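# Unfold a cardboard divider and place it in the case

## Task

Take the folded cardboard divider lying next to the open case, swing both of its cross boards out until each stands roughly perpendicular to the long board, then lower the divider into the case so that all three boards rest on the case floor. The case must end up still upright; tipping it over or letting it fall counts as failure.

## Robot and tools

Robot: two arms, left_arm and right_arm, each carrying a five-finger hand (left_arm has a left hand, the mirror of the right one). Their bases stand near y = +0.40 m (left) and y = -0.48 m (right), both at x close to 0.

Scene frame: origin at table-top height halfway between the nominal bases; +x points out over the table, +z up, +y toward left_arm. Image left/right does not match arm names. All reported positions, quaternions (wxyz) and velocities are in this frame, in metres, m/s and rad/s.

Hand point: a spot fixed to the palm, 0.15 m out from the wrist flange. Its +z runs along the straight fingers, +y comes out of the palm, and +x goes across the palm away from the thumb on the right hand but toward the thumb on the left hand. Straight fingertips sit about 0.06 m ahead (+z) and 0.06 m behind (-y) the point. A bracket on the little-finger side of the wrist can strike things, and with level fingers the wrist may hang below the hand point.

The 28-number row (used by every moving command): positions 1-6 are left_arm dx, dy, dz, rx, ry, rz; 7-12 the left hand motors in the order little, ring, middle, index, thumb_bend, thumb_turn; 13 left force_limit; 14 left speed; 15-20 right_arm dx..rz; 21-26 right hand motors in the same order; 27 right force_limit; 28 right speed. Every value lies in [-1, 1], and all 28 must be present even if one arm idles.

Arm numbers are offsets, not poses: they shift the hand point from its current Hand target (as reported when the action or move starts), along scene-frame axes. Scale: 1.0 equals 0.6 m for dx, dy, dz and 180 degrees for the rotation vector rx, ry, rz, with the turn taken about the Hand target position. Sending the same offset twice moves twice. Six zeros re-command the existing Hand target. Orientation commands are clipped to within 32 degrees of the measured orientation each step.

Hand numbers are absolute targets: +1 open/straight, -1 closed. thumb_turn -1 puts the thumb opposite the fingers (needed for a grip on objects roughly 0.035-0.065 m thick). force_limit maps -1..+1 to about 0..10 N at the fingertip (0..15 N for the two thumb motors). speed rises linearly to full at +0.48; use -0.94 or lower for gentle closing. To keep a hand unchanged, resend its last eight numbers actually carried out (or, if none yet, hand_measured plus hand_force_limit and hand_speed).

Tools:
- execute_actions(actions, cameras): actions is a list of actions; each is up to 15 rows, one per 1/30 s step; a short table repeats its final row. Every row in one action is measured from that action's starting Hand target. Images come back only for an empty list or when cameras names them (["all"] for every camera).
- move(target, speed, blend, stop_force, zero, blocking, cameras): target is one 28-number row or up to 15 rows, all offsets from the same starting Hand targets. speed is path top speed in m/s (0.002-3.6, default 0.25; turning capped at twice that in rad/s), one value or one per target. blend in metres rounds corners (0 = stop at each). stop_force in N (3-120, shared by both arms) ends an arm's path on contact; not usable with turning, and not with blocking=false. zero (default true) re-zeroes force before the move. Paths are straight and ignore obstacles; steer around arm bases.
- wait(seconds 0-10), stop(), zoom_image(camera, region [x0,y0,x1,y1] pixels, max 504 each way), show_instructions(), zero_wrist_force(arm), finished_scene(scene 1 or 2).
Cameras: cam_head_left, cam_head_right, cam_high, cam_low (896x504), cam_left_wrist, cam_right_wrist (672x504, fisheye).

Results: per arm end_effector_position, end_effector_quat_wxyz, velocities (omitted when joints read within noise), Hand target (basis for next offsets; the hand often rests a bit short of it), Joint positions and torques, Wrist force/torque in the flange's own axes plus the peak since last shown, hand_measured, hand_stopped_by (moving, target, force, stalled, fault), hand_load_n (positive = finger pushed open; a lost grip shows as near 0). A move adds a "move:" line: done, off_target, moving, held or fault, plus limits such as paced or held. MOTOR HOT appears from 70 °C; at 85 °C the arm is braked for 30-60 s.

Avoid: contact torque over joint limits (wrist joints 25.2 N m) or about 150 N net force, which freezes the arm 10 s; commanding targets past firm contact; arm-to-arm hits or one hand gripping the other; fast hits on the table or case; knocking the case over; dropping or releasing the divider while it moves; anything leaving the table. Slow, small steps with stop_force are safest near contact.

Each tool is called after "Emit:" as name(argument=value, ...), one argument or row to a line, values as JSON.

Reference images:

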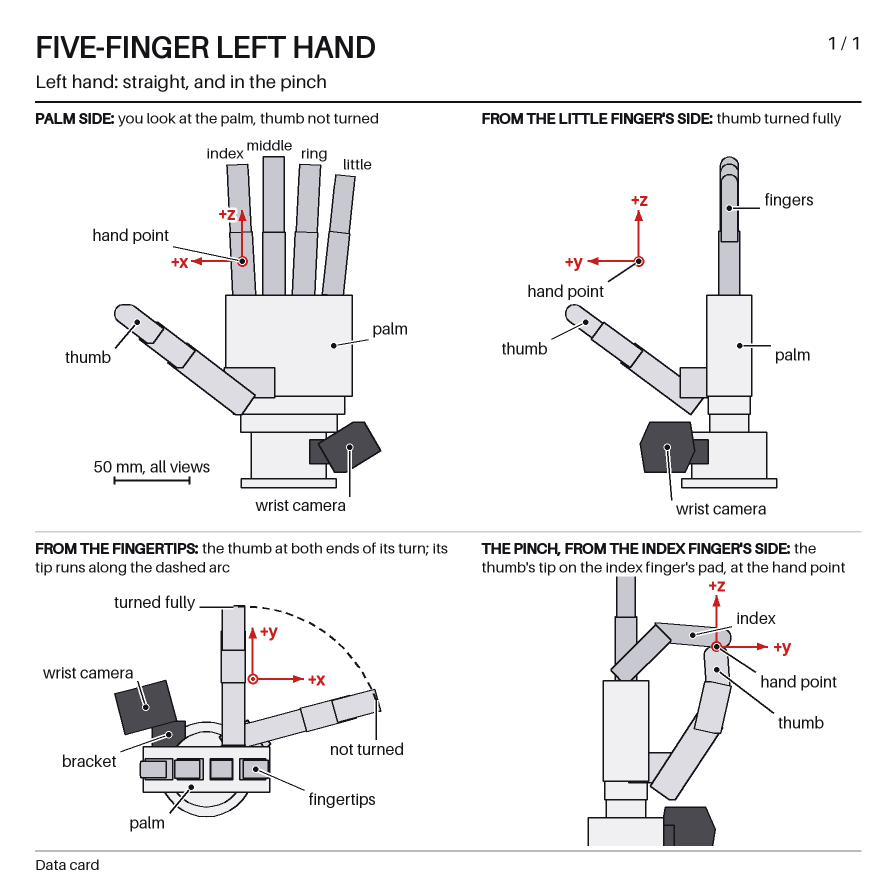

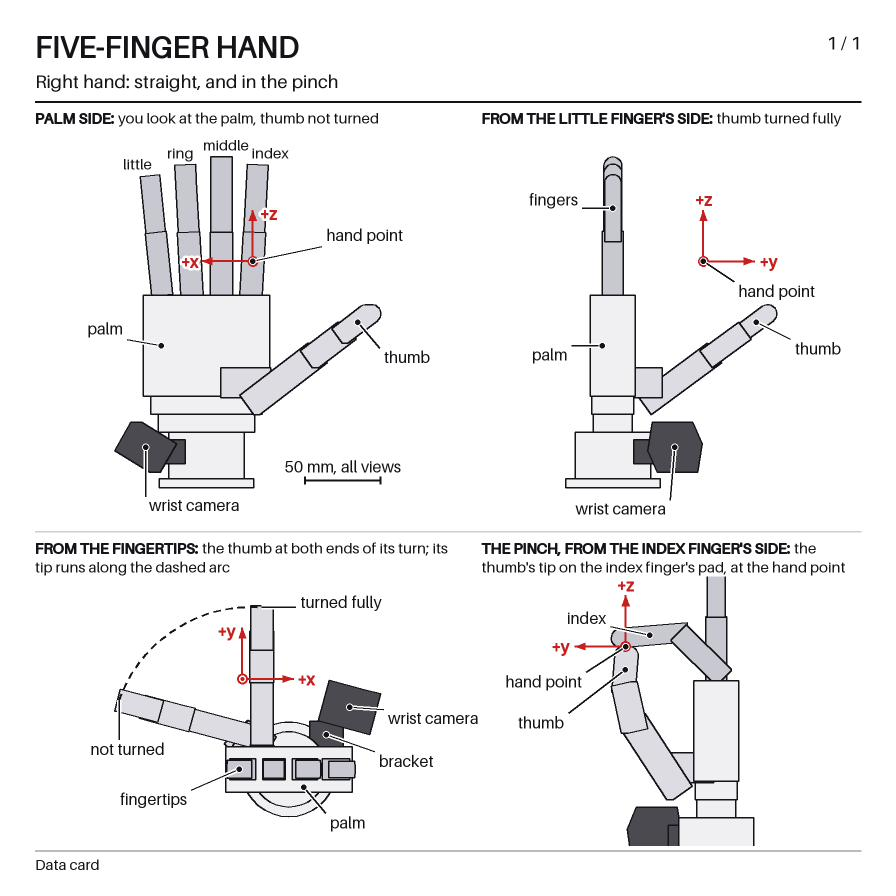

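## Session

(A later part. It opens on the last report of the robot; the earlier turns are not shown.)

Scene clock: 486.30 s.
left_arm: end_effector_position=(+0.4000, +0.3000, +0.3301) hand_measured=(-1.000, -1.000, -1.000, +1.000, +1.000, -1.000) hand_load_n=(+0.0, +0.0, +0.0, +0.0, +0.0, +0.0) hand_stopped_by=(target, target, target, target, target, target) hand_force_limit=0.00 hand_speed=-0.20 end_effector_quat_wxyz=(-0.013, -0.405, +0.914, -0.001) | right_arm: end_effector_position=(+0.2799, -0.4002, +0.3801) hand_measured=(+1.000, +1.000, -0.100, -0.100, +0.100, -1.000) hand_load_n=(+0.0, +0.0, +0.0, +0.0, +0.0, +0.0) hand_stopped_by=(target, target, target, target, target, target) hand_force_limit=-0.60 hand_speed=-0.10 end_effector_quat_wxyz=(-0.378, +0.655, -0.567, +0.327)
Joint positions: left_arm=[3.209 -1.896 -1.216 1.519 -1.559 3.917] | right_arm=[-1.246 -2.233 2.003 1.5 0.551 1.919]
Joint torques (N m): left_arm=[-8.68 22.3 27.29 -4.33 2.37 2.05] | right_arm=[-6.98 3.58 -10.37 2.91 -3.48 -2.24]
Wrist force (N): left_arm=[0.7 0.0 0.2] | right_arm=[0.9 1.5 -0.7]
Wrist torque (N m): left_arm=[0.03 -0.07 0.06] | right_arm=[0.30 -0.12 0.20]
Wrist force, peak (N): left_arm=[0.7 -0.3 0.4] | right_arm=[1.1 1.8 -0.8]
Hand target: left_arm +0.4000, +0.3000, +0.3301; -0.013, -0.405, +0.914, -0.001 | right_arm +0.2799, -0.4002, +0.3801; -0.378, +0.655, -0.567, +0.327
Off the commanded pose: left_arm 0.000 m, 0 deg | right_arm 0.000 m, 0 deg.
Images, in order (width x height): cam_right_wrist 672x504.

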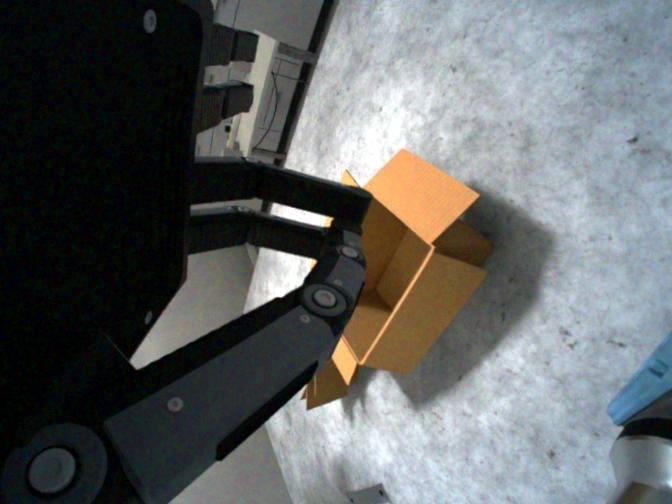

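Emit:
move(
  target=[0,0,0,0,0,0,-1,-1,-1,1,1,-1,0,-0.2, 0.25,0.75,-0.217,0,0,0,1,1,0.2,0.2,0.4,-1,-0.6,-0.1],
  cameras=["all"],
)

Emit:
zoom_image(
  camera="cam_right_wrist",
  region=[200, 100, 560, 400],
)

Scene clock: 550.13 s.
left_arm: end_effector_position=(+0.4000, +0.3000, +0.3301) hand_measured=(-1.000, -1.000, -1.000, +1.000, +1.000, -1.000) hand_load_n=(+0.5, +0.0, +0.0, +0.0, +0.0, +0.0) hand_stopped_by=(target, target, target, target, target, target) hand_force_limit=0.00 hand_speed=-0.20 end_effector_quat_wxyz=(-0.013, -0.405, +0.914, -0.001) | right_arm: end_effector_position=(+0.3712, -0.1234, +0.3055) hand_measured=(+1.000, +1.000, +0.200, +0.200, +0.400, -1.000) hand_load_n=(+0.0, +0.0, +0.0, +0.0, +0.0, +0.0) hand_stopped_by=(target, target, target, target, target, target) hand_force_limit=-0.60 hand_speed=-0.10 end_effector_quat_wxyz=(-0.378, +0.637, -0.577, +0.345)
Joint positions: left_arm=[3.209 -1.896 -1.216 1.519 -1.559 3.917] | right_arm=[-1.828 -3.384 2.198 3.326 0.6 0.908]
Joint torques (N m): left_arm=[-7.91 21.58 28.45 -4.13 2.18 1.63] | right_arm=[-0.23 37.83 -7.74 2.87 -0.86 -0.02]
Wrist force (N): left_arm=[0.6 -0.1 0.1] | right_arm=[1.1 1.3 -0.7]
Wrist torque (N m): left_arm=[0.02 -0.06 0.05] | right_arm=[0.29 -0.12 0.03]
Wrist force, peak (N): left_arm=[0.7 -0.3 0.3] | right_arm=[-2.0 -1.5 3.1]
Hand target: left_arm +0.4000, +0.3000, +0.3301; -0.013, -0.405, +0.914, -0.001 | right_arm +0.3712, -0.1234, +0.3055; -0.378, +0.637, -0.577, +0.345 (not the last commanded pose)
Off the commanded pose: left_arm 0.000 m, 0 deg | right_arm 0.191 m, 3 deg.
FORCE FAULT: contact force on the right arm reached its limit, and that arm stopped. The contact can be on any part of that arm, not only on its tool. That arm's remaining commands of this call were not run. That arm is still stopped at the end of this call. That arm stays stopped for about 10 more seconds. Until then a move that you send moves the other arm only, and its call returns only when the move has ended. Once the stop has ended, the next robot result says so. If the stop ends while you think or write, that arm runs what you send next, counted from a new Hand target: where the arm stands when the stop ends. While its stop runs, that arm, its gripper or tool too, takes no new command. Until it ends, the stop uses up actions while you think or wait. An arm that is not stopped still takes commands.
shoulder posture changed (right arm): the wrist came as close to joint 1's axis as it can, and the arm is now in the other of its two shoulder postures.
move: fault (right_arm)

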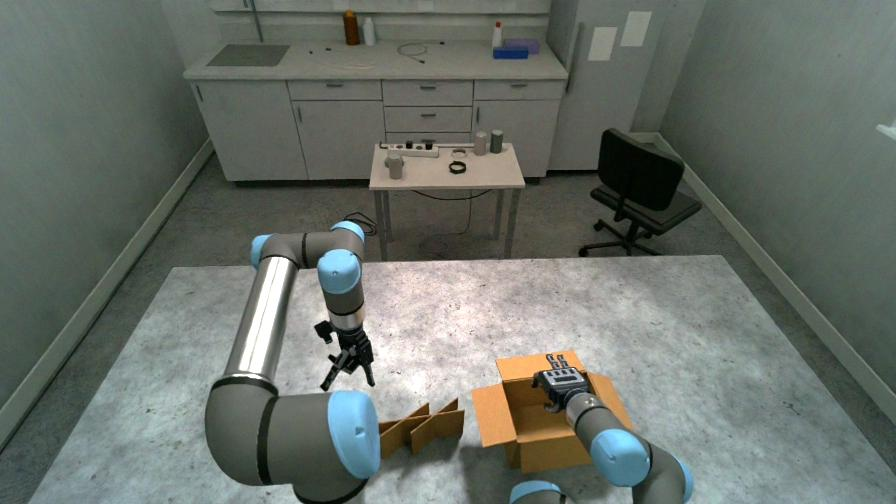

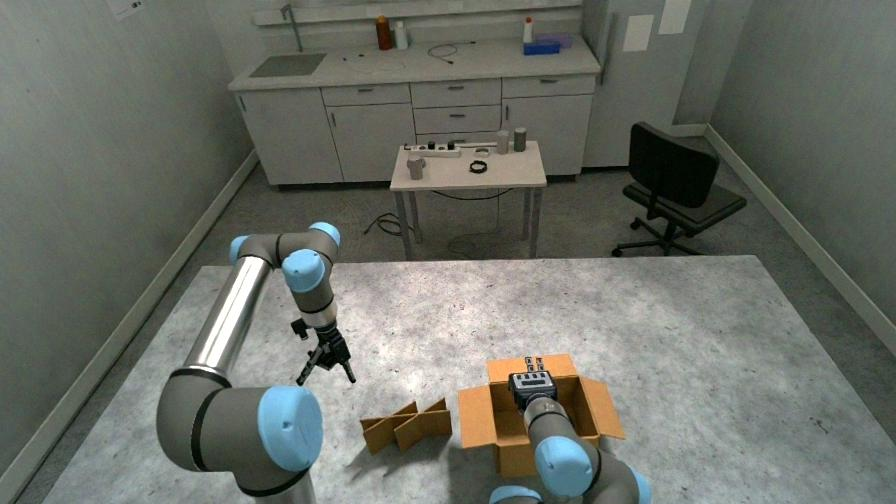

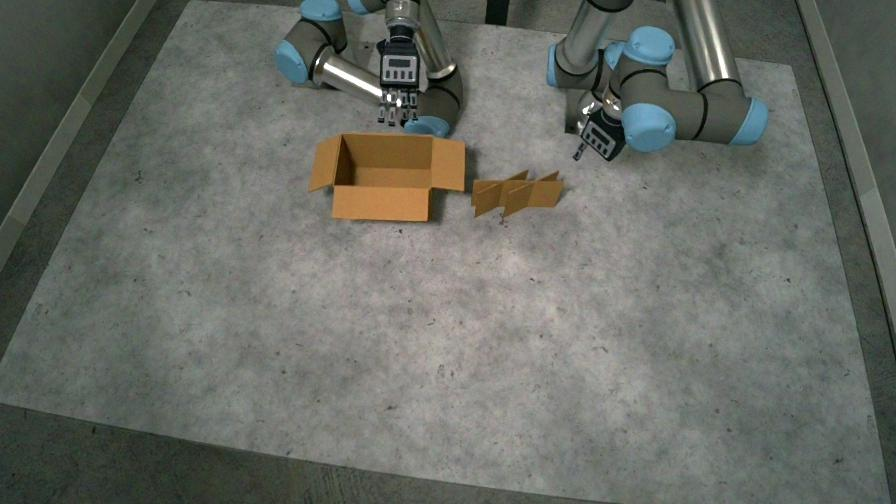

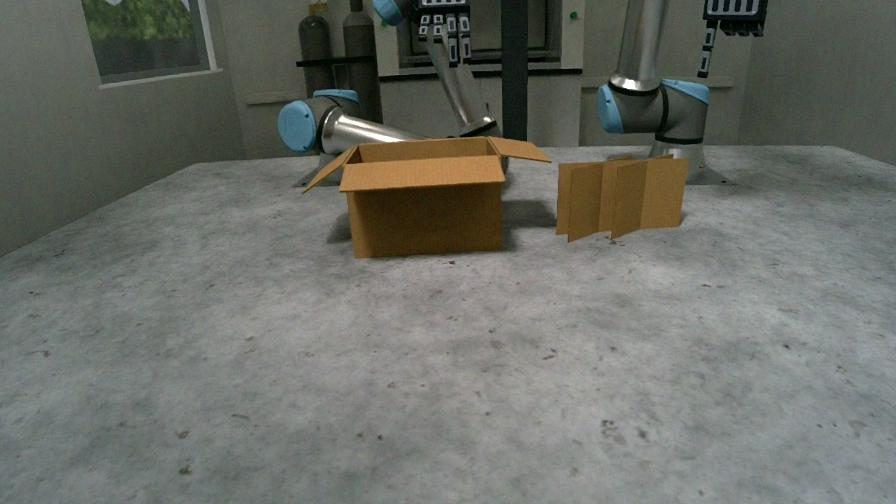

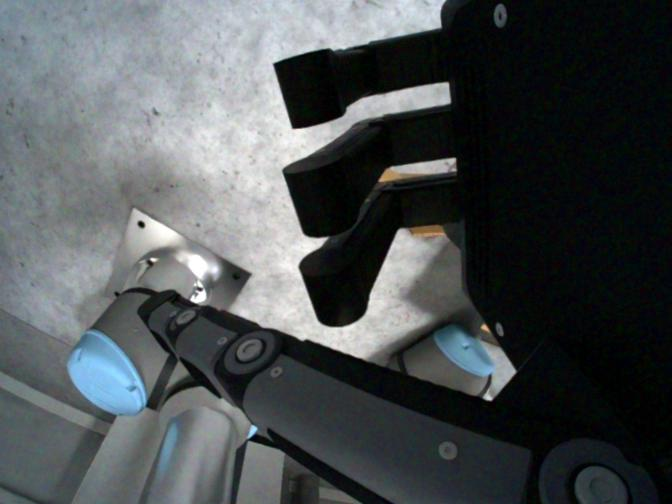

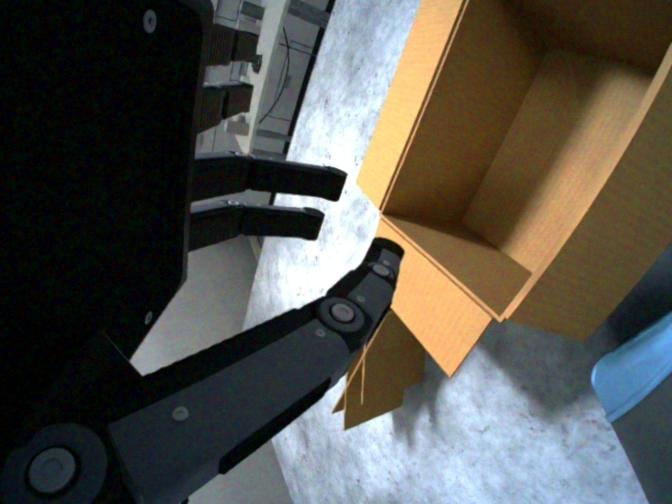

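Scaled by 1.400 from the camera's 672x504 image, which has a finer 960x720 frame.

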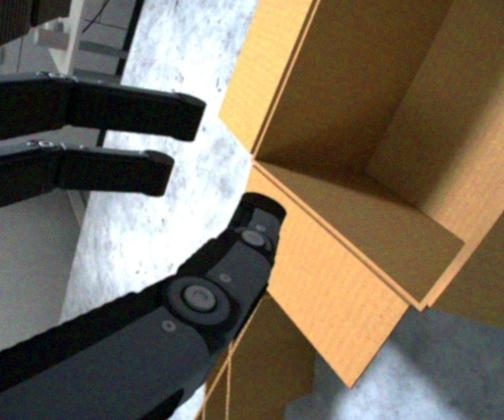

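Emit:
wait(
  seconds=0.5,
)

Scene clock: 579.97 s.
left_arm: end_effector_position=(+0.4000, +0.3000, +0.3301) hand_measured=(-1.000, -1.000, -1.000, +1.000, +1.000, -1.000) hand_load_n=(+0.0, +0.0, +0.0, +0.0, +0.0, +0.0) hand_stopped_by=(target, target, target, target, target, target) hand_force_limit=0.00 hand_speed=-0.20 end_effector_quat_wxyz=(-0.013, -0.405, +0.914, -0.001) | right_arm: end_effector_position=(+0.3712, -0.1234, +0.3055) hand_measured=(+1.000, +1.000, +0.200, +0.200, +0.400, -1.000) hand_load_n=(+0.0, +0.0, +0.0, +0.0, +0.0, +0.0) hand_stopped_by=(target, target, target, target, target, target) hand_force_limit=-0.60 hand_speed=-0.10 end_effector_quat_wxyz=(-0.378, +0.637, -0.577, +0.345)
Joint positions: left_arm=[3.209 -1.896 -1.216 1.519 -1.559 3.917] | right_arm=[-1.828 -3.384 2.198 3.326 0.6 0.908]
Joint torques (N m): left_arm=[-6.89 21.94 27.61 -4.06 2 0.77] | right_arm=[-1.19 36.96 -7.05 2.42 -1.13 0.18]
Wrist force (N): left_arm=[0.5 0.0 0.1] | right_arm=[0.9 1.6 -0.5]
Wrist torque (N m): left_arm=[0.04 -0.05 0.05] | right_arm=[0.32 -0.08 0.02]
Wrist force, peak (N): left_arm=[0.8 -0.1 0.3] | right_arm=[1.2 1.7 -0.9]
Hand target: left_arm +0.4000, +0.3000, +0.3301; -0.013, -0.405, +0.914, -0.001 | right_arm +0.3712, -0.1234, +0.3055; -0.378, +0.637, -0.577, +0.345 (not the last commanded pose)
Off the commanded pose: left_arm 0.000 m, 0 deg | right_arm 0.191 m, 3 deg.
FORCE FAULT, CONTINUED: the right arm's stop, for the force fault that an earlier result reported, is over. The rest of the stop counts as 19 of the actions that you can send in this scene. During its stop the right arm's controller moved it back a little. That arm's target is now where it stood when the stop ended, not its last command. That arm accepts commands again.
wait: 0.50 s; at rest from the start

Emit:
move(
  target=[0,0,0,0,0,0,-1,-1,-1,1,1,-1,0,-0.2, -0.152,-0.461,0.124,0,0,0,1,1,0.2,0.2,0.4,-1,-0.6,-0.1],
  speed=0.15,
  cameras=["cam_high","cam_low"],
)

Scene clock: 587.50 s.
left_arm: end_effector_position=(+0.4000, +0.3000, +0.3301) hand_measured=(-1.000, -1.000, -1.000, +1.000, +1.000, -1.000) hand_load_n=(+0.0, +0.0, +0.0, +0.0, +0.0, +0.0) hand_stopped_by=(target, target, target, target, target, target) hand_force_limit=0.00 hand_speed=-0.20 end_effector_quat_wxyz=(-0.013, -0.405, +0.914, -0.001) | right_arm: end_effector_position=(+0.2813, -0.4000, +0.3800) hand_measured=(+1.000, +1.000, +0.200, +0.200, +0.400, -1.000) hand_load_n=(+0.0, +0.0, +0.0, +0.0, +0.0, +0.0) hand_stopped_by=(target, target, target, target, target, target) hand_force_limit=-0.60 hand_speed=-0.10 end_effector_quat_wxyz=(-0.373, +0.642, -0.578, +0.339)
Joint positions: left_arm=[3.209 -1.896 -1.216 1.519 -1.559 3.917] | right_arm=[-1.514 -2.361 2.14 1.873 0.516 1.475]
Joint torques (N m): left_arm=[-6.4 21.5 29.05 -4.1 1.74 0.22] | right_arm=[-0.08 8.78 -7.61 0.97 0.98 2.17]
Wrist force (N): left_arm=[0.6 -0.4 0.0] | right_arm=[0.7 1.3 -0.5]
Wrist torque (N m): left_arm=[-0.01 -0.06 0.06] | right_arm=[0.25 -0.08 0.19]
Wrist force, peak (N): left_arm=[0.9 -0.1 0.4] | right_arm=[2.1 1.5 -0.8]
Hand target: left_arm +0.4000, +0.3000, +0.3301; -0.013, -0.405, +0.914, -0.001 | right_arm +0.2800, -0.4000, +0.3799; -0.378, +0.637, -0.577, +0.345
Off the commanded pose: left_arm 0.000 m, 0 deg | right_arm 0.001 m, 1 deg.
move: done
Images, in order (width x height): cam_high 896x504, cam_low 896x504.

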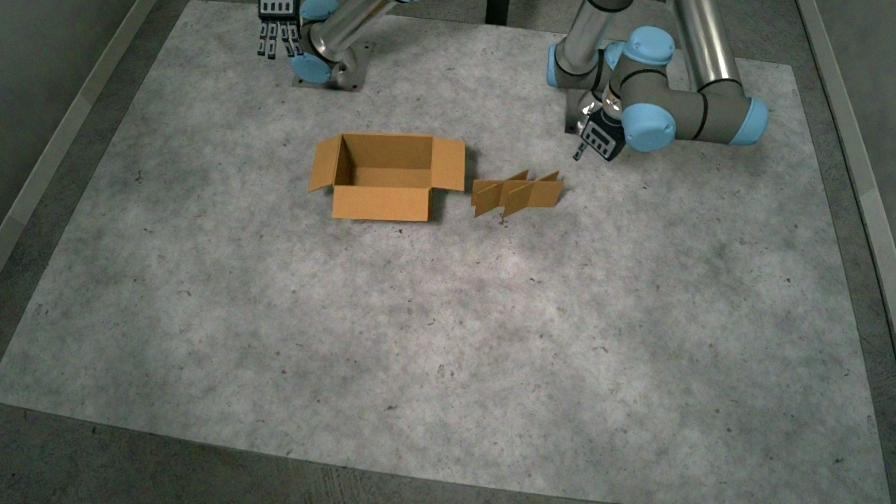

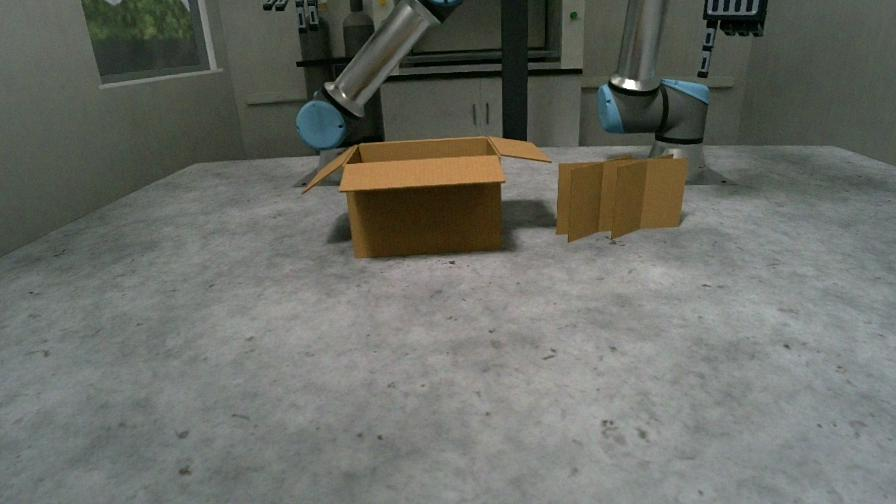

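Emit:
move(
  target=[0,0,0,0,0,0,-1,-1,-1,1,1,-1,0,-0.2, 0.367,-0.083,0,0,0,0,1,1,0.2,0.2,0.4,-1,-0.6,-0.1],
  speed=0.15,
  cameras=["cam_high","cam_head_right"],
)

Scene clock: 598.70 s.
left_arm: end_effector_position=(+0.4000, +0.3000, +0.3301) hand_measured=(-1.000, -1.000, -1.000, +1.000, +1.000, -1.000) hand_load_n=(+0.0, +0.5, +0.5, +0.0, +0.0, +0.0) hand_stopped_by=(target, target, target, target, target, target) hand_force_limit=0.00 hand_speed=-0.20 end_effector_quat_wxyz=(-0.013, -0.405, +0.914, -0.001) | right_arm: end_effector_position=(+0.3982, -0.4263, +0.3840) hand_measured=(+1.000, +1.000, +0.200, +0.200, +0.400, -1.000) hand_load_n=(+0.0, +0.0, +0.0, +0.0, +0.0, +0.0) hand_stopped_by=(target, target, target, target, target, target) hand_force_limit=-0.60 hand_speed=-0.10 end_effector_quat_wxyz=(+0.320, -0.517, +0.635, -0.476)
Joint positions: left_arm=[3.209 -1.896 -1.216 1.519 -1.559 3.917] | right_arm=[-2.169 -3.019 2.326 2.954 0.458 0.736]
Joint torques (N m): left_arm=[-4.72 23.13 28.06 -4.09 1.91 -0.07] | right_arm=[1.11 30.23 -16.18 2.61 -1.11 -0.16]
Wrist force (N): left_arm=[0.4 0.0 0.4] | right_arm=[1.0 1.3 -0.6]
Wrist torque (N m): left_arm=[0.03 -0.02 0.04] | right_arm=[0.24 -0.09 0.03]
Wrist force, peak (N): left_arm=[0.6 -0.3 0.6] | right_arm=[7.7 -8.2 1.8]
Hand target: left_arm +0.4000, +0.3000, +0.3301; -0.013, -0.405, +0.914, -0.001 | right_arm +0.3982, -0.4263, +0.3840; +0.320, -0.517, +0.635, -0.476 (not the last commanded pose)
Off the commanded pose: left_arm 0.000 m, 0 deg | right_arm 0.105 m, 22 deg.
FORCE FAULT: contact force on the right arm reached its limit, and that arm stopped. The contact can be on any part of that arm, not only on its tool. That arm's remaining commands of this call were not run. That arm is still stopped at the end of this call. That arm stays stopped for about 10 more seconds. Until then a move that you send moves the other arm only, and its call returns only when the move has ended. Once the stop has ended, the next robot result says so. If the stop ends while you think or write, that arm runs what you send next, counted from a new Hand target: where the arm stands when the stop ends. While its stop runs, that arm, its gripper or tool too, takes no new command. Until it ends, the stop uses up actions while you think or wait. An arm that is not stopped still takes commands.
move: fault (right_arm)
Images, in order (width x height): cam_head_right 896x504, cam_high 896x504.

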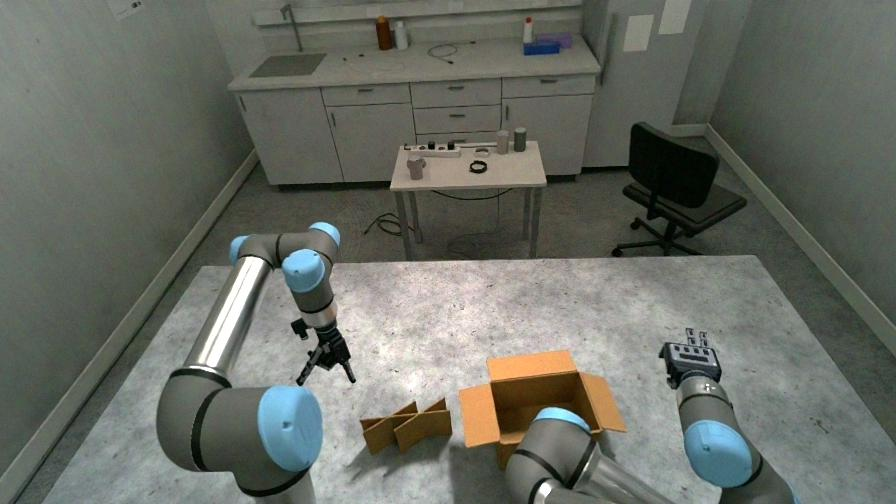

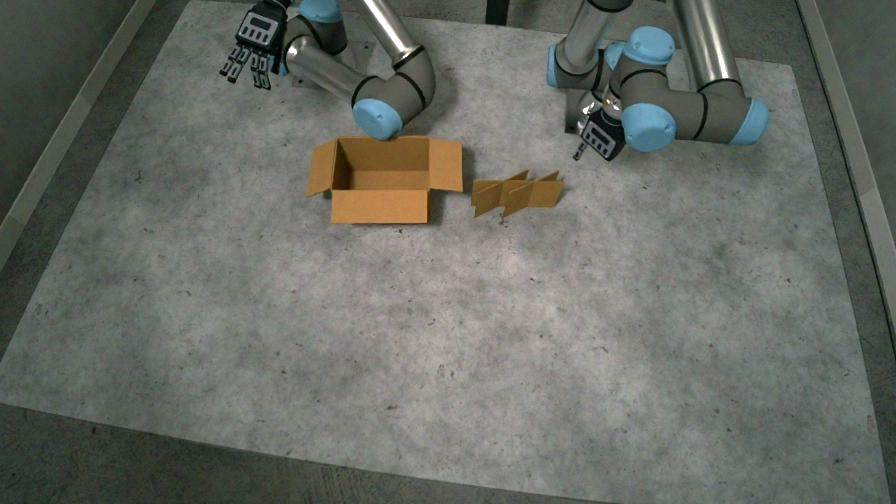

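Emit:
wait(
  seconds=1,
)

Emit:
move(
  target=[
    [0,0,0,0,0,0,-1,-1,-1,1,1,-1,0,-0.2, -0.197,0.044,-0.007,0.031,0.054,0.128,1,1,0.2,0.2,0.4,-1,-0.6,-0.1],
    [0,0,0,0,0,0,-1,-1,-1,1,1,-1,0,-0.2, -0.197,-0.34,0.027,0.031,0.054,0.128,1,1,0.2,0.2,0.4,-1,-0.6,-0.1],
  ],
  speed=0.12,
  cameras=["cam_high","cam_head_right"],
)

Scene clock: 638.30 s.
left_arm: end_effector_position=(+0.4000, +0.3000, +0.3301) hand_measured=(-1.000, -1.000, -1.000, +1.000, +1.000, -1.000) hand_load_n=(+0.0, +0.0, +0.5, +0.0, +0.0, +0.0) hand_stopped_by=(target, target, target, target, target, target) hand_force_limit=0.00 hand_speed=-0.20 end_effector_quat_wxyz=(-0.013, -0.405, +0.914, -0.001) | right_arm: end_effector_position=(+0.3982, -0.4263, +0.3840) hand_measured=(+1.000, +1.000, +0.200, +0.200, +0.400, -1.000) hand_load_n=(+0.0, +0.0, +0.5, +0.0, +0.0, +0.0) hand_stopped_by=(target, target, target, target, target, target) hand_force_limit=-0.60 hand_speed=-0.10 end_effector_quat_wxyz=(+0.320, -0.517, +0.635, -0.476)
Joint positions: left_arm=[3.209 -1.896 -1.216 1.519 -1.559 3.917] | right_arm=[-2.169 -3.019 2.326 2.954 0.458 0.736]
Joint torques (N m): left_arm=[-4.93 22.92 27.17 -3.91 1.59 -1.2] | right_arm=[-0.01 29.25 -16.77 2.29 -1.2 0.13]
Wrist force (N): left_arm=[0.6 0.1 0.1] | right_arm=[1.0 1.5 -0.7]
Wrist torque (N m): left_arm=[0.05 -0.06 0.05] | right_arm=[0.27 -0.09 0.03]
Wrist force, peak (N): left_arm=[0.6 -0.2 0.5] | right_arm=[1.1 1.9 -0.9]
Hand target: left_arm +0.4000, +0.3000, +0.3301; -0.013, -0.405, +0.914, -0.001 | right_arm +0.3982, -0.4263, +0.3840; +0.320, -0.517, +0.635, -0.476 (not the last commanded pose)
Off the commanded pose: left_arm 0.000 m, 0 deg | right_arm 0.105 m, 22 deg.
FORCE FAULT, CONTINUED: the right arm's stop, for the force fault that an earlier result reported, is over. The rest of the stop counts as 20 of the actions that you can send in this scene. That arm's target is now where it stood when the stop ended, not its last command. That arm accepts commands again.
wait: 1.00 s; at rest from the start

Scene clock: 642.87 s.
left_arm: end_effector_position=(+0.4000, +0.3000, +0.3301) hand_measured=(-1.000, -1.000, -1.000, +1.000, +1.000, -1.000) hand_load_n=(+0.0, +0.0, +0.0, +0.0, -0.5, +0.0) hand_stopped_by=(target, target, target, target, target, target) hand_force_limit=0.00 hand_speed=-0.20 end_effector_quat_wxyz=(-0.013, -0.405, +0.914, -0.001) | right_arm: end_effector_position=(+0.2800, -0.6303, +0.4002) hand_measured=(+1.000, +1.000, +0.200, +0.200, +0.400, -1.000) hand_load_n=(+0.0, +0.0, +0.0, +0.0, +0.0, +0.0) hand_stopped_by=(target, target, target, target, target, target) hand_force_limit=-0.60 hand_speed=-0.10 end_effector_quat_wxyz=(-0.379, +0.655, -0.566, +0.327)
Joint positions: left_arm=[3.209 -1.896 -1.216 1.519 -1.559 3.917] | right_arm=[-1.562 -1.762 1.828 1.742 0.54 1.297]
Joint torques (N m): left_arm=[-5.57 23.41 26.84 -4.1 1.43 -1.42] | right_arm=[7.51 -5.48 -10.36 3.16 1.25 2.13]
Wrist force (N): left_arm=[0.3 -0.1 0.2] | right_arm=[1.0 1.3 -0.6]
Wrist torque (N m): left_arm=[0.02 -0.02 0.04] | right_arm=[0.30 -0.13 0.02]
Wrist force, peak (N): left_arm=[0.8 -0.2 0.0] | right_arm=[2.0 1.3 -0.8]
Hand target: left_arm +0.4000, +0.3000, +0.3301; -0.013, -0.405, +0.914, -0.001 | right_arm +0.2800, -0.6303, +0.4002; -0.379, +0.655, -0.566, +0.326
Off the commanded pose: left_arm 0.000 m, 0 deg | right_arm 0.000 m, 0 deg.
shoulder posture changed (right arm): the wrist came as close to joint 1's axis as it can, and the arm is now in the other of its two shoulder postures.
move: done
Images, in order (width x height): cam_head_right 896x504, cam_high 896x504.

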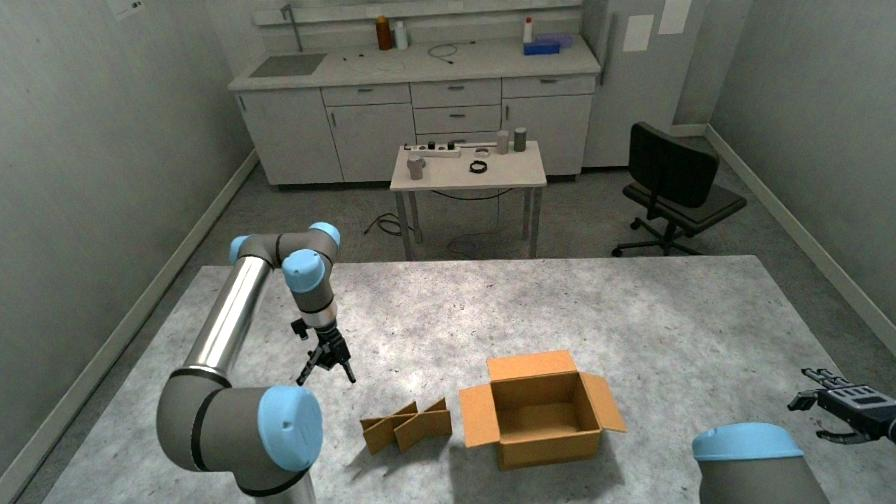

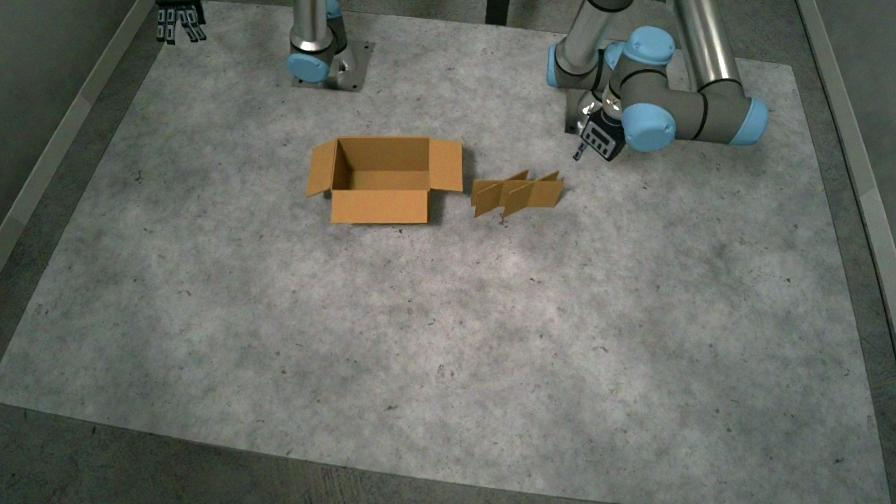

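Emit:
move(
  target=[0,0,0,0,0,0,-1,-1,-1,1,1,-1,0,-0.2, 0.4,0.083,-0.033,0,0,0,1,1,0.2,0.2,0.4,-1,-0.6,-0.1],
  speed=0.2,
)

Scene clock: 648.67 s.
left_arm: end_effector_position=(+0.4000, +0.3000, +0.3301) hand_measured=(-1.000, -1.000, -1.000, +1.000, +1.000, -1.000) hand_load_n=(+0.0, +0.0, +0.0, +0.0, +0.0, +0.0) hand_stopped_by=(target, target, target, target, target, target) hand_force_limit=0.00 hand_speed=-0.20 end_effector_quat_wxyz=(-0.013, -0.405, +0.914, -0.001) | right_arm: end_effector_position=(+0.5200, -0.5805, +0.3805) hand_measured=(+1.000, +1.000, +0.200, +0.200, +0.400, -1.000) hand_load_n=(+0.0, +0.0, +0.5, +0.0, +0.0, +0.0) hand_stopped_by=(target, target, target, target, target, target) hand_force_limit=-0.60 hand_speed=-0.10 end_effector_quat_wxyz=(-0.379, +0.655, -0.566, +0.327)
Joint positions: left_arm=[3.209 -1.896 -1.216 1.519 -1.559 3.917] | right_arm=[-0.741 -1.419 1.294 0.866 0.833 2.59]
Joint torques (N m): left_arm=[-4.17 23.97 28.29 -3.77 1.62 -1.77] | right_arm=[4.51 -19.38 -16.52 -0.51 -2.09 0.58]
Wrist force (N): left_arm=[0.6 -0.1 0.0] | right_arm=[0.9 1.5 -0.8]
Wrist torque (N m): left_arm=[0.03 -0.07 0.05] | right_arm=[0.30 -0.10 0.20]
Wrist force, peak (N): left_arm=[0.8 -0.3 0.3] | right_arm=[1.3 1.9 -2.0]
Hand target: left_arm +0.4000, +0.3000, +0.3301; -0.013, -0.405, +0.914, -0.001 | right_arm +0.5200, -0.5805, +0.3804; -0.379, +0.655, -0.566, +0.326
Off the commanded pose: left_arm 0.000 m, 0 deg | right_arm 0.000 m, 0 deg.
move: done

Emit:
move(
  target=[
    [0,0,0,0,0,0,-1,-1,-1,1,1,-1,0,-0.2, 0.033,0.467,0,0,0,0,1,1,0.2,0.2,0.4,-1,-0.6,-0.1],
    [0,0,0,0,0,0,-1,-1,-1,1,1,-1,0,-0.2, -0.033,0.917,-0.1,0,0,0,1,1,0.2,0.2,0.4,-1,-0.6,-0.1],
  ],
  speed=0.2,
  blend=[0.05,0],
  cameras=["all"],
)

Scene clock: 658.13 s.
left_arm: end_effector_position=(+0.4000, +0.3000, +0.3301) hand_measured=(-1.000, -1.000, -1.000, +1.000, +1.000, -1.000) hand_load_n=(+0.0, +0.5, +0.0, +0.0, +0.0, +0.0) hand_stopped_by=(target, target, target, target, target, target) hand_force_limit=0.00 hand_speed=-0.20 end_effector_quat_wxyz=(-0.013, -0.405, +0.914, -0.001) | right_arm: end_effector_position=(+0.5003, -0.0303, +0.3205) hand_measured=(+1.000, +1.000, +0.200, +0.200, +0.400, -1.000) hand_load_n=(+0.0, +0.0, +0.0, +0.0, +0.0, +0.0) hand_stopped_by=(target, target, target, target, target, target) hand_force_limit=-0.60 hand_speed=-0.10 end_effector_quat_wxyz=(-0.379, +0.655, -0.566, +0.326)
Joint positions: left_arm=[3.209 -1.896 -1.216 1.519 -1.559 3.917] | right_arm=[0.574 -1.158 1.081 0.641 1.936 3.365]
Joint torques (N m): left_arm=[-3.84 24.64 25.66 -3.82 1.34 -2.5] | right_arm=[4.15 -31.53 -12.8 -1.21 -0.91 -1.33]
Wrist force (N): left_arm=[0.3 -0.2 0.1] | right_arm=[0.7 1.4 -0.5]
Wrist torque (N m): left_arm=[0.00 -0.02 0.05] | right_arm=[0.26 -0.08 0.20]
Wrist force, peak (N): left_arm=[0.9 -0.2 0.2] | right_arm=[2.5 1.9 -1.1]
Hand target: left_arm +0.4000, +0.3000, +0.3301; -0.013, -0.405, +0.914, -0.001 | right_arm +0.5002, -0.0303, +0.3204; -0.379, +0.655, -0.566, +0.326
Off the commanded pose: left_arm 0.000 m, 0 deg | right_arm 0.000 m, 0 deg.
move: done

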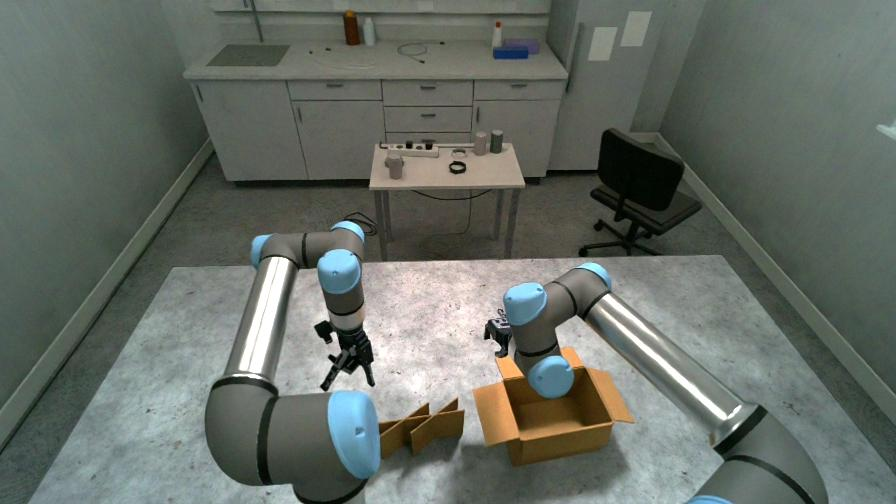

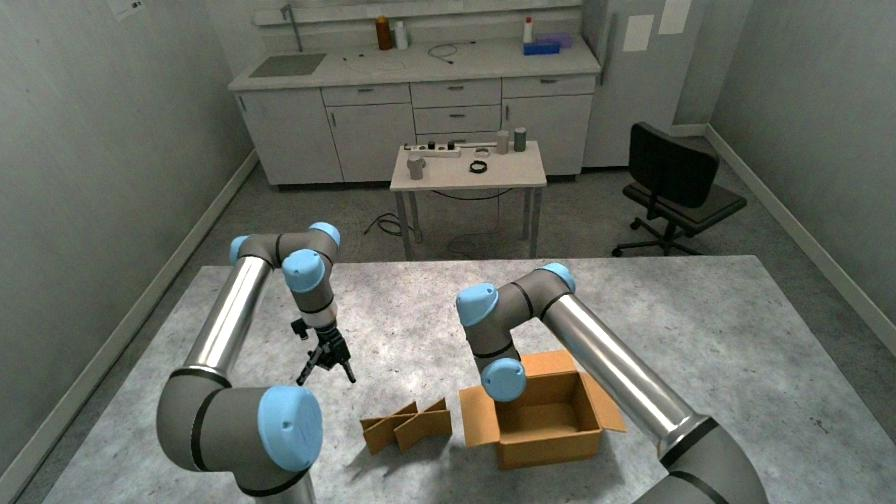

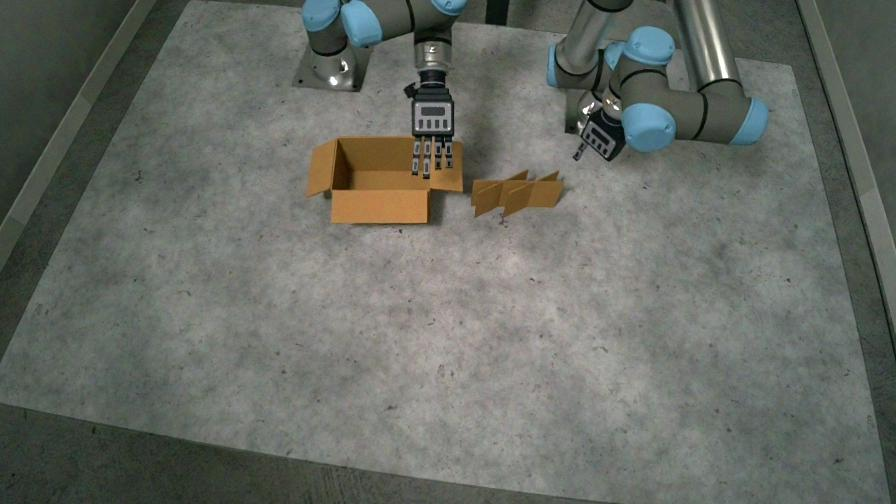

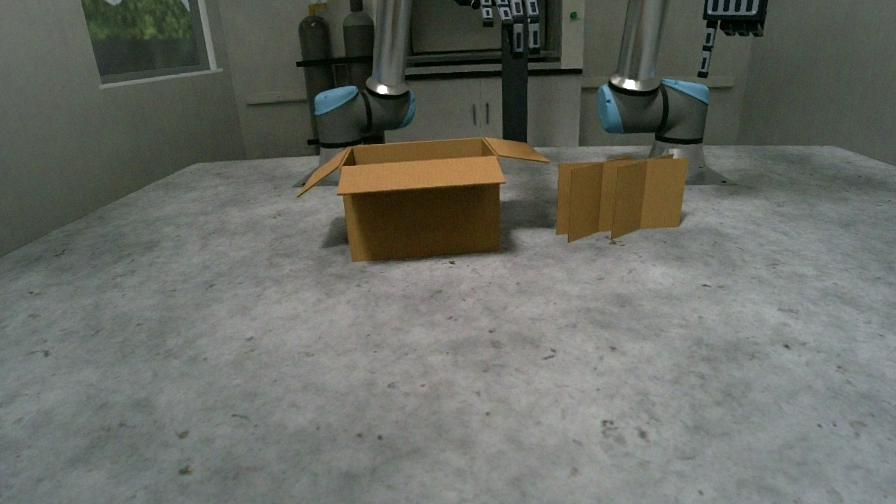

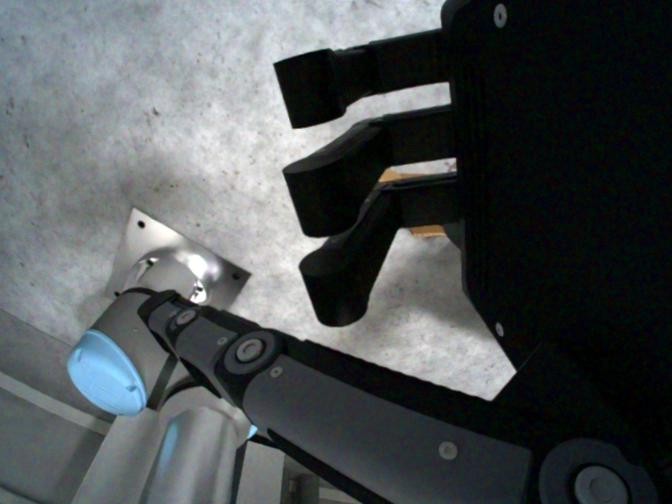

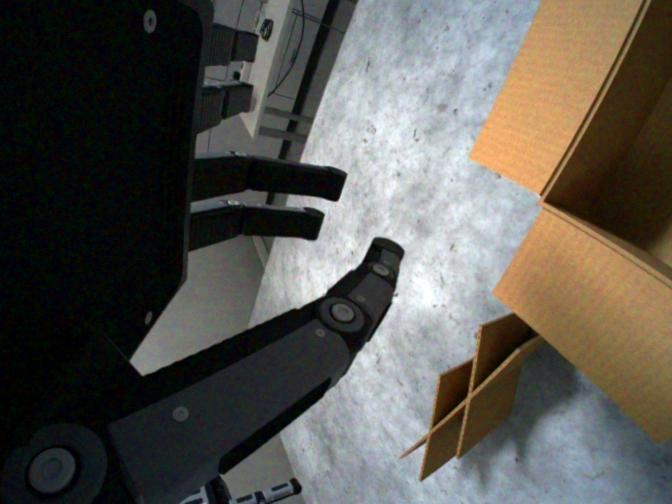

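Emit:
zoom_image(
  camera="cam_right_wrist",
  region=[320, 200, 672, 500],
)

Scaled by 1.432 from the camera's 672x504 image, which has a finer 960x720 frame.

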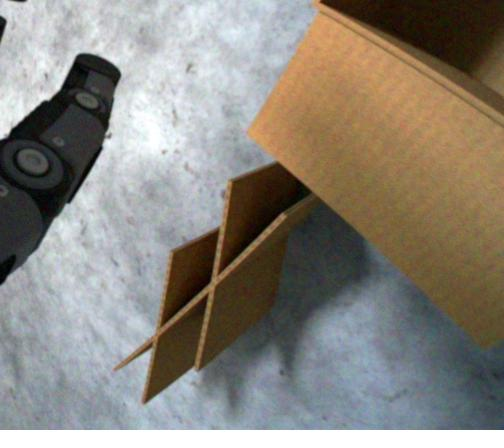

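Emit:
move(
  target=[0,0,0,0,0,0,-1,-1,-1,1,1,-1,0,-0.2, -0.097,0.147,-0.242,0,0,0,1,1,0.2,0.2,0.4,-1,-0.6,-0.1],
  speed=0.15,
  cameras=["cam_right_wrist","cam_high","cam_low","cam_head_left"],
)

Emit:
zoom_image(
  camera="cam_right_wrist",
  region=[280, 100, 630, 450],
)

Emit:
zoom_image(
  camera="cam_high",
  region=[400, 60, 620, 250],
)

Emit:
zoom_image(
  camera="cam_low",
  region=[460, 40, 760, 260],
)

Scene clock: 686.53 s.
left_arm: end_effector_position=(+0.4000, +0.3000, +0.3301) hand_measured=(-1.000, -1.000, -1.000, +1.000, +1.000, -1.000) hand_load_n=(+0.0, +0.0, +0.0, +0.0, +0.0, +0.0) hand_stopped_by=(target, target, target, target, target, target) hand_force_limit=0.00 hand_speed=-0.20 end_effector_quat_wxyz=(-0.013, -0.405, +0.914, -0.001) | right_arm: end_effector_position=(+0.4420, +0.0579, +0.1751) hand_measured=(+1.000, +1.000, +0.200, +0.200, +0.400, -1.000) hand_load_n=(+0.0, +0.0, +0.0, +0.0, +0.0, +0.0) hand_stopped_by=(target, target, target, target, target, target) hand_force_limit=-0.60 hand_speed=-0.10 end_effector_quat_wxyz=(-0.379, +0.655, -0.566, +0.326)
Joint positions: left_arm=[3.209 -1.896 -1.216 1.519 -1.559 3.917] | right_arm=[0.774 -1.024 1.261 0.382 2.103 3.489]
Joint torques (N m): left_arm=[-1.65 22.58 27.16 -3.67 0.88 -2.8] | right_arm=[-7.35 -48.31 -35.54 1.5 -1.69 -1.96]
Wrist force (N): left_arm=[0.2 -0.2 0.2] | right_arm=[0.7 1.0 -0.6]
Wrist torque (N m): left_arm=[0.01 -0.01 0.03] | right_arm=[0.24 -0.10 0.17]
Wrist force, peak (N): left_arm=[0.8 -0.2 0.1] | right_arm=[0.2 2.5 -0.4]
Hand target: left_arm +0.4000, +0.3000, +0.3301; -0.013, -0.405, +0.914, -0.001 | right_arm +0.4420, +0.0579, +0.1752; -0.379, +0.655, -0.566, +0.326
Off the commanded pose: left_arm 0.000 m, 0 deg | right_arm 0.000 m, 0 deg.
move: done
Images, in order (width x height): cam_head_left 896x504, cam_high 896x504, cam_low 896x504, cam_right_wrist 672x504.

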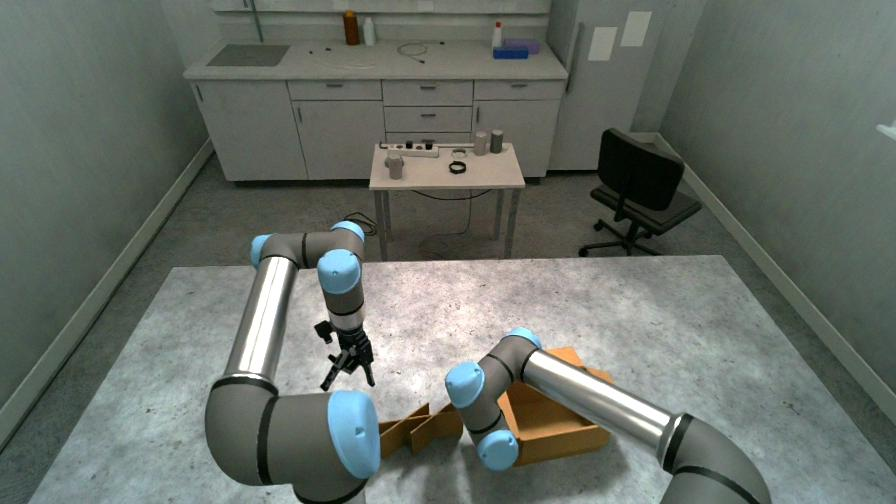

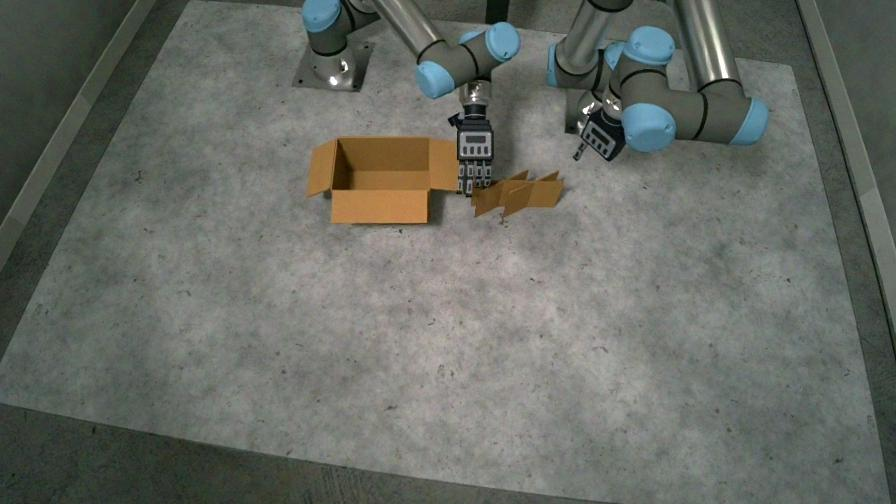

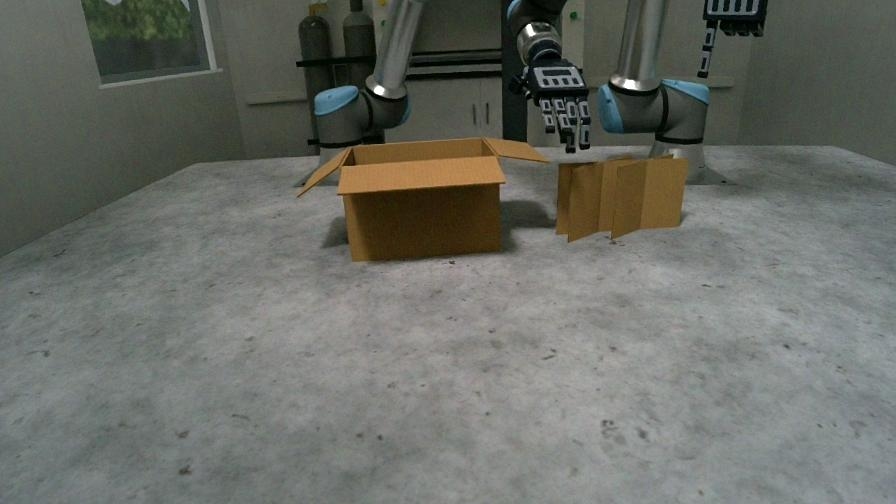

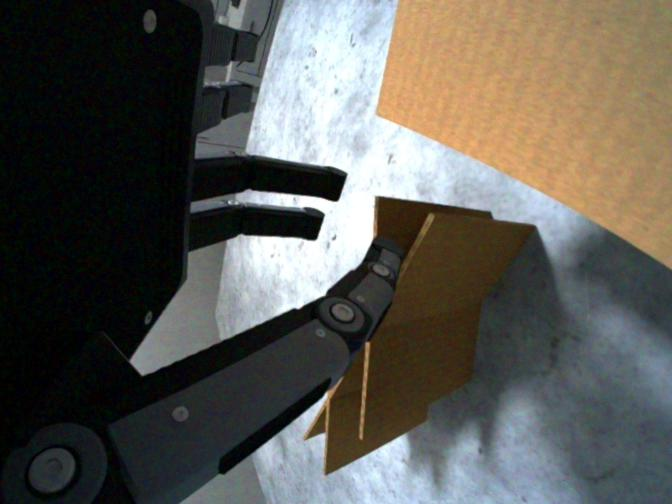

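Scaled by 1.440 from the camera's 672x504 image, which has a finer 960x720 frame.

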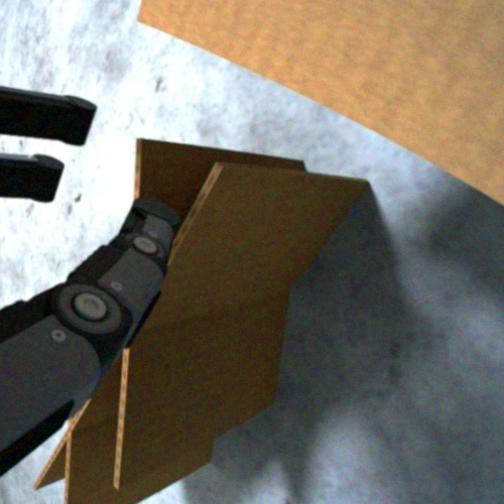

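Scaled by 2.291 from the camera's 896x504 image, which has a finer 1280x720 frame.

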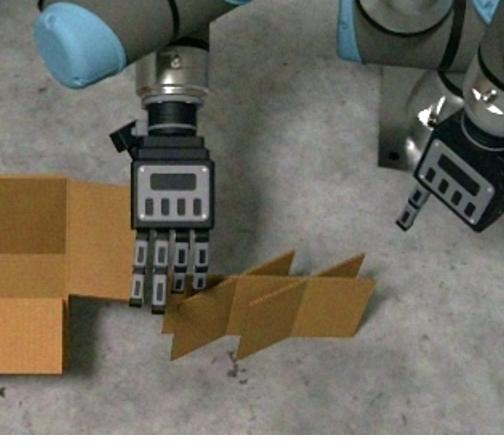

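Scaled by 1.680 from the camera's 896x504 image, which has a finer 1280x720 frame.

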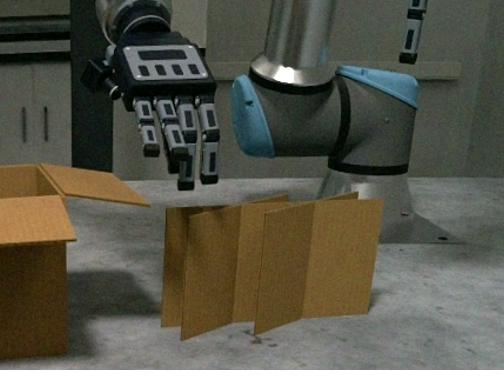

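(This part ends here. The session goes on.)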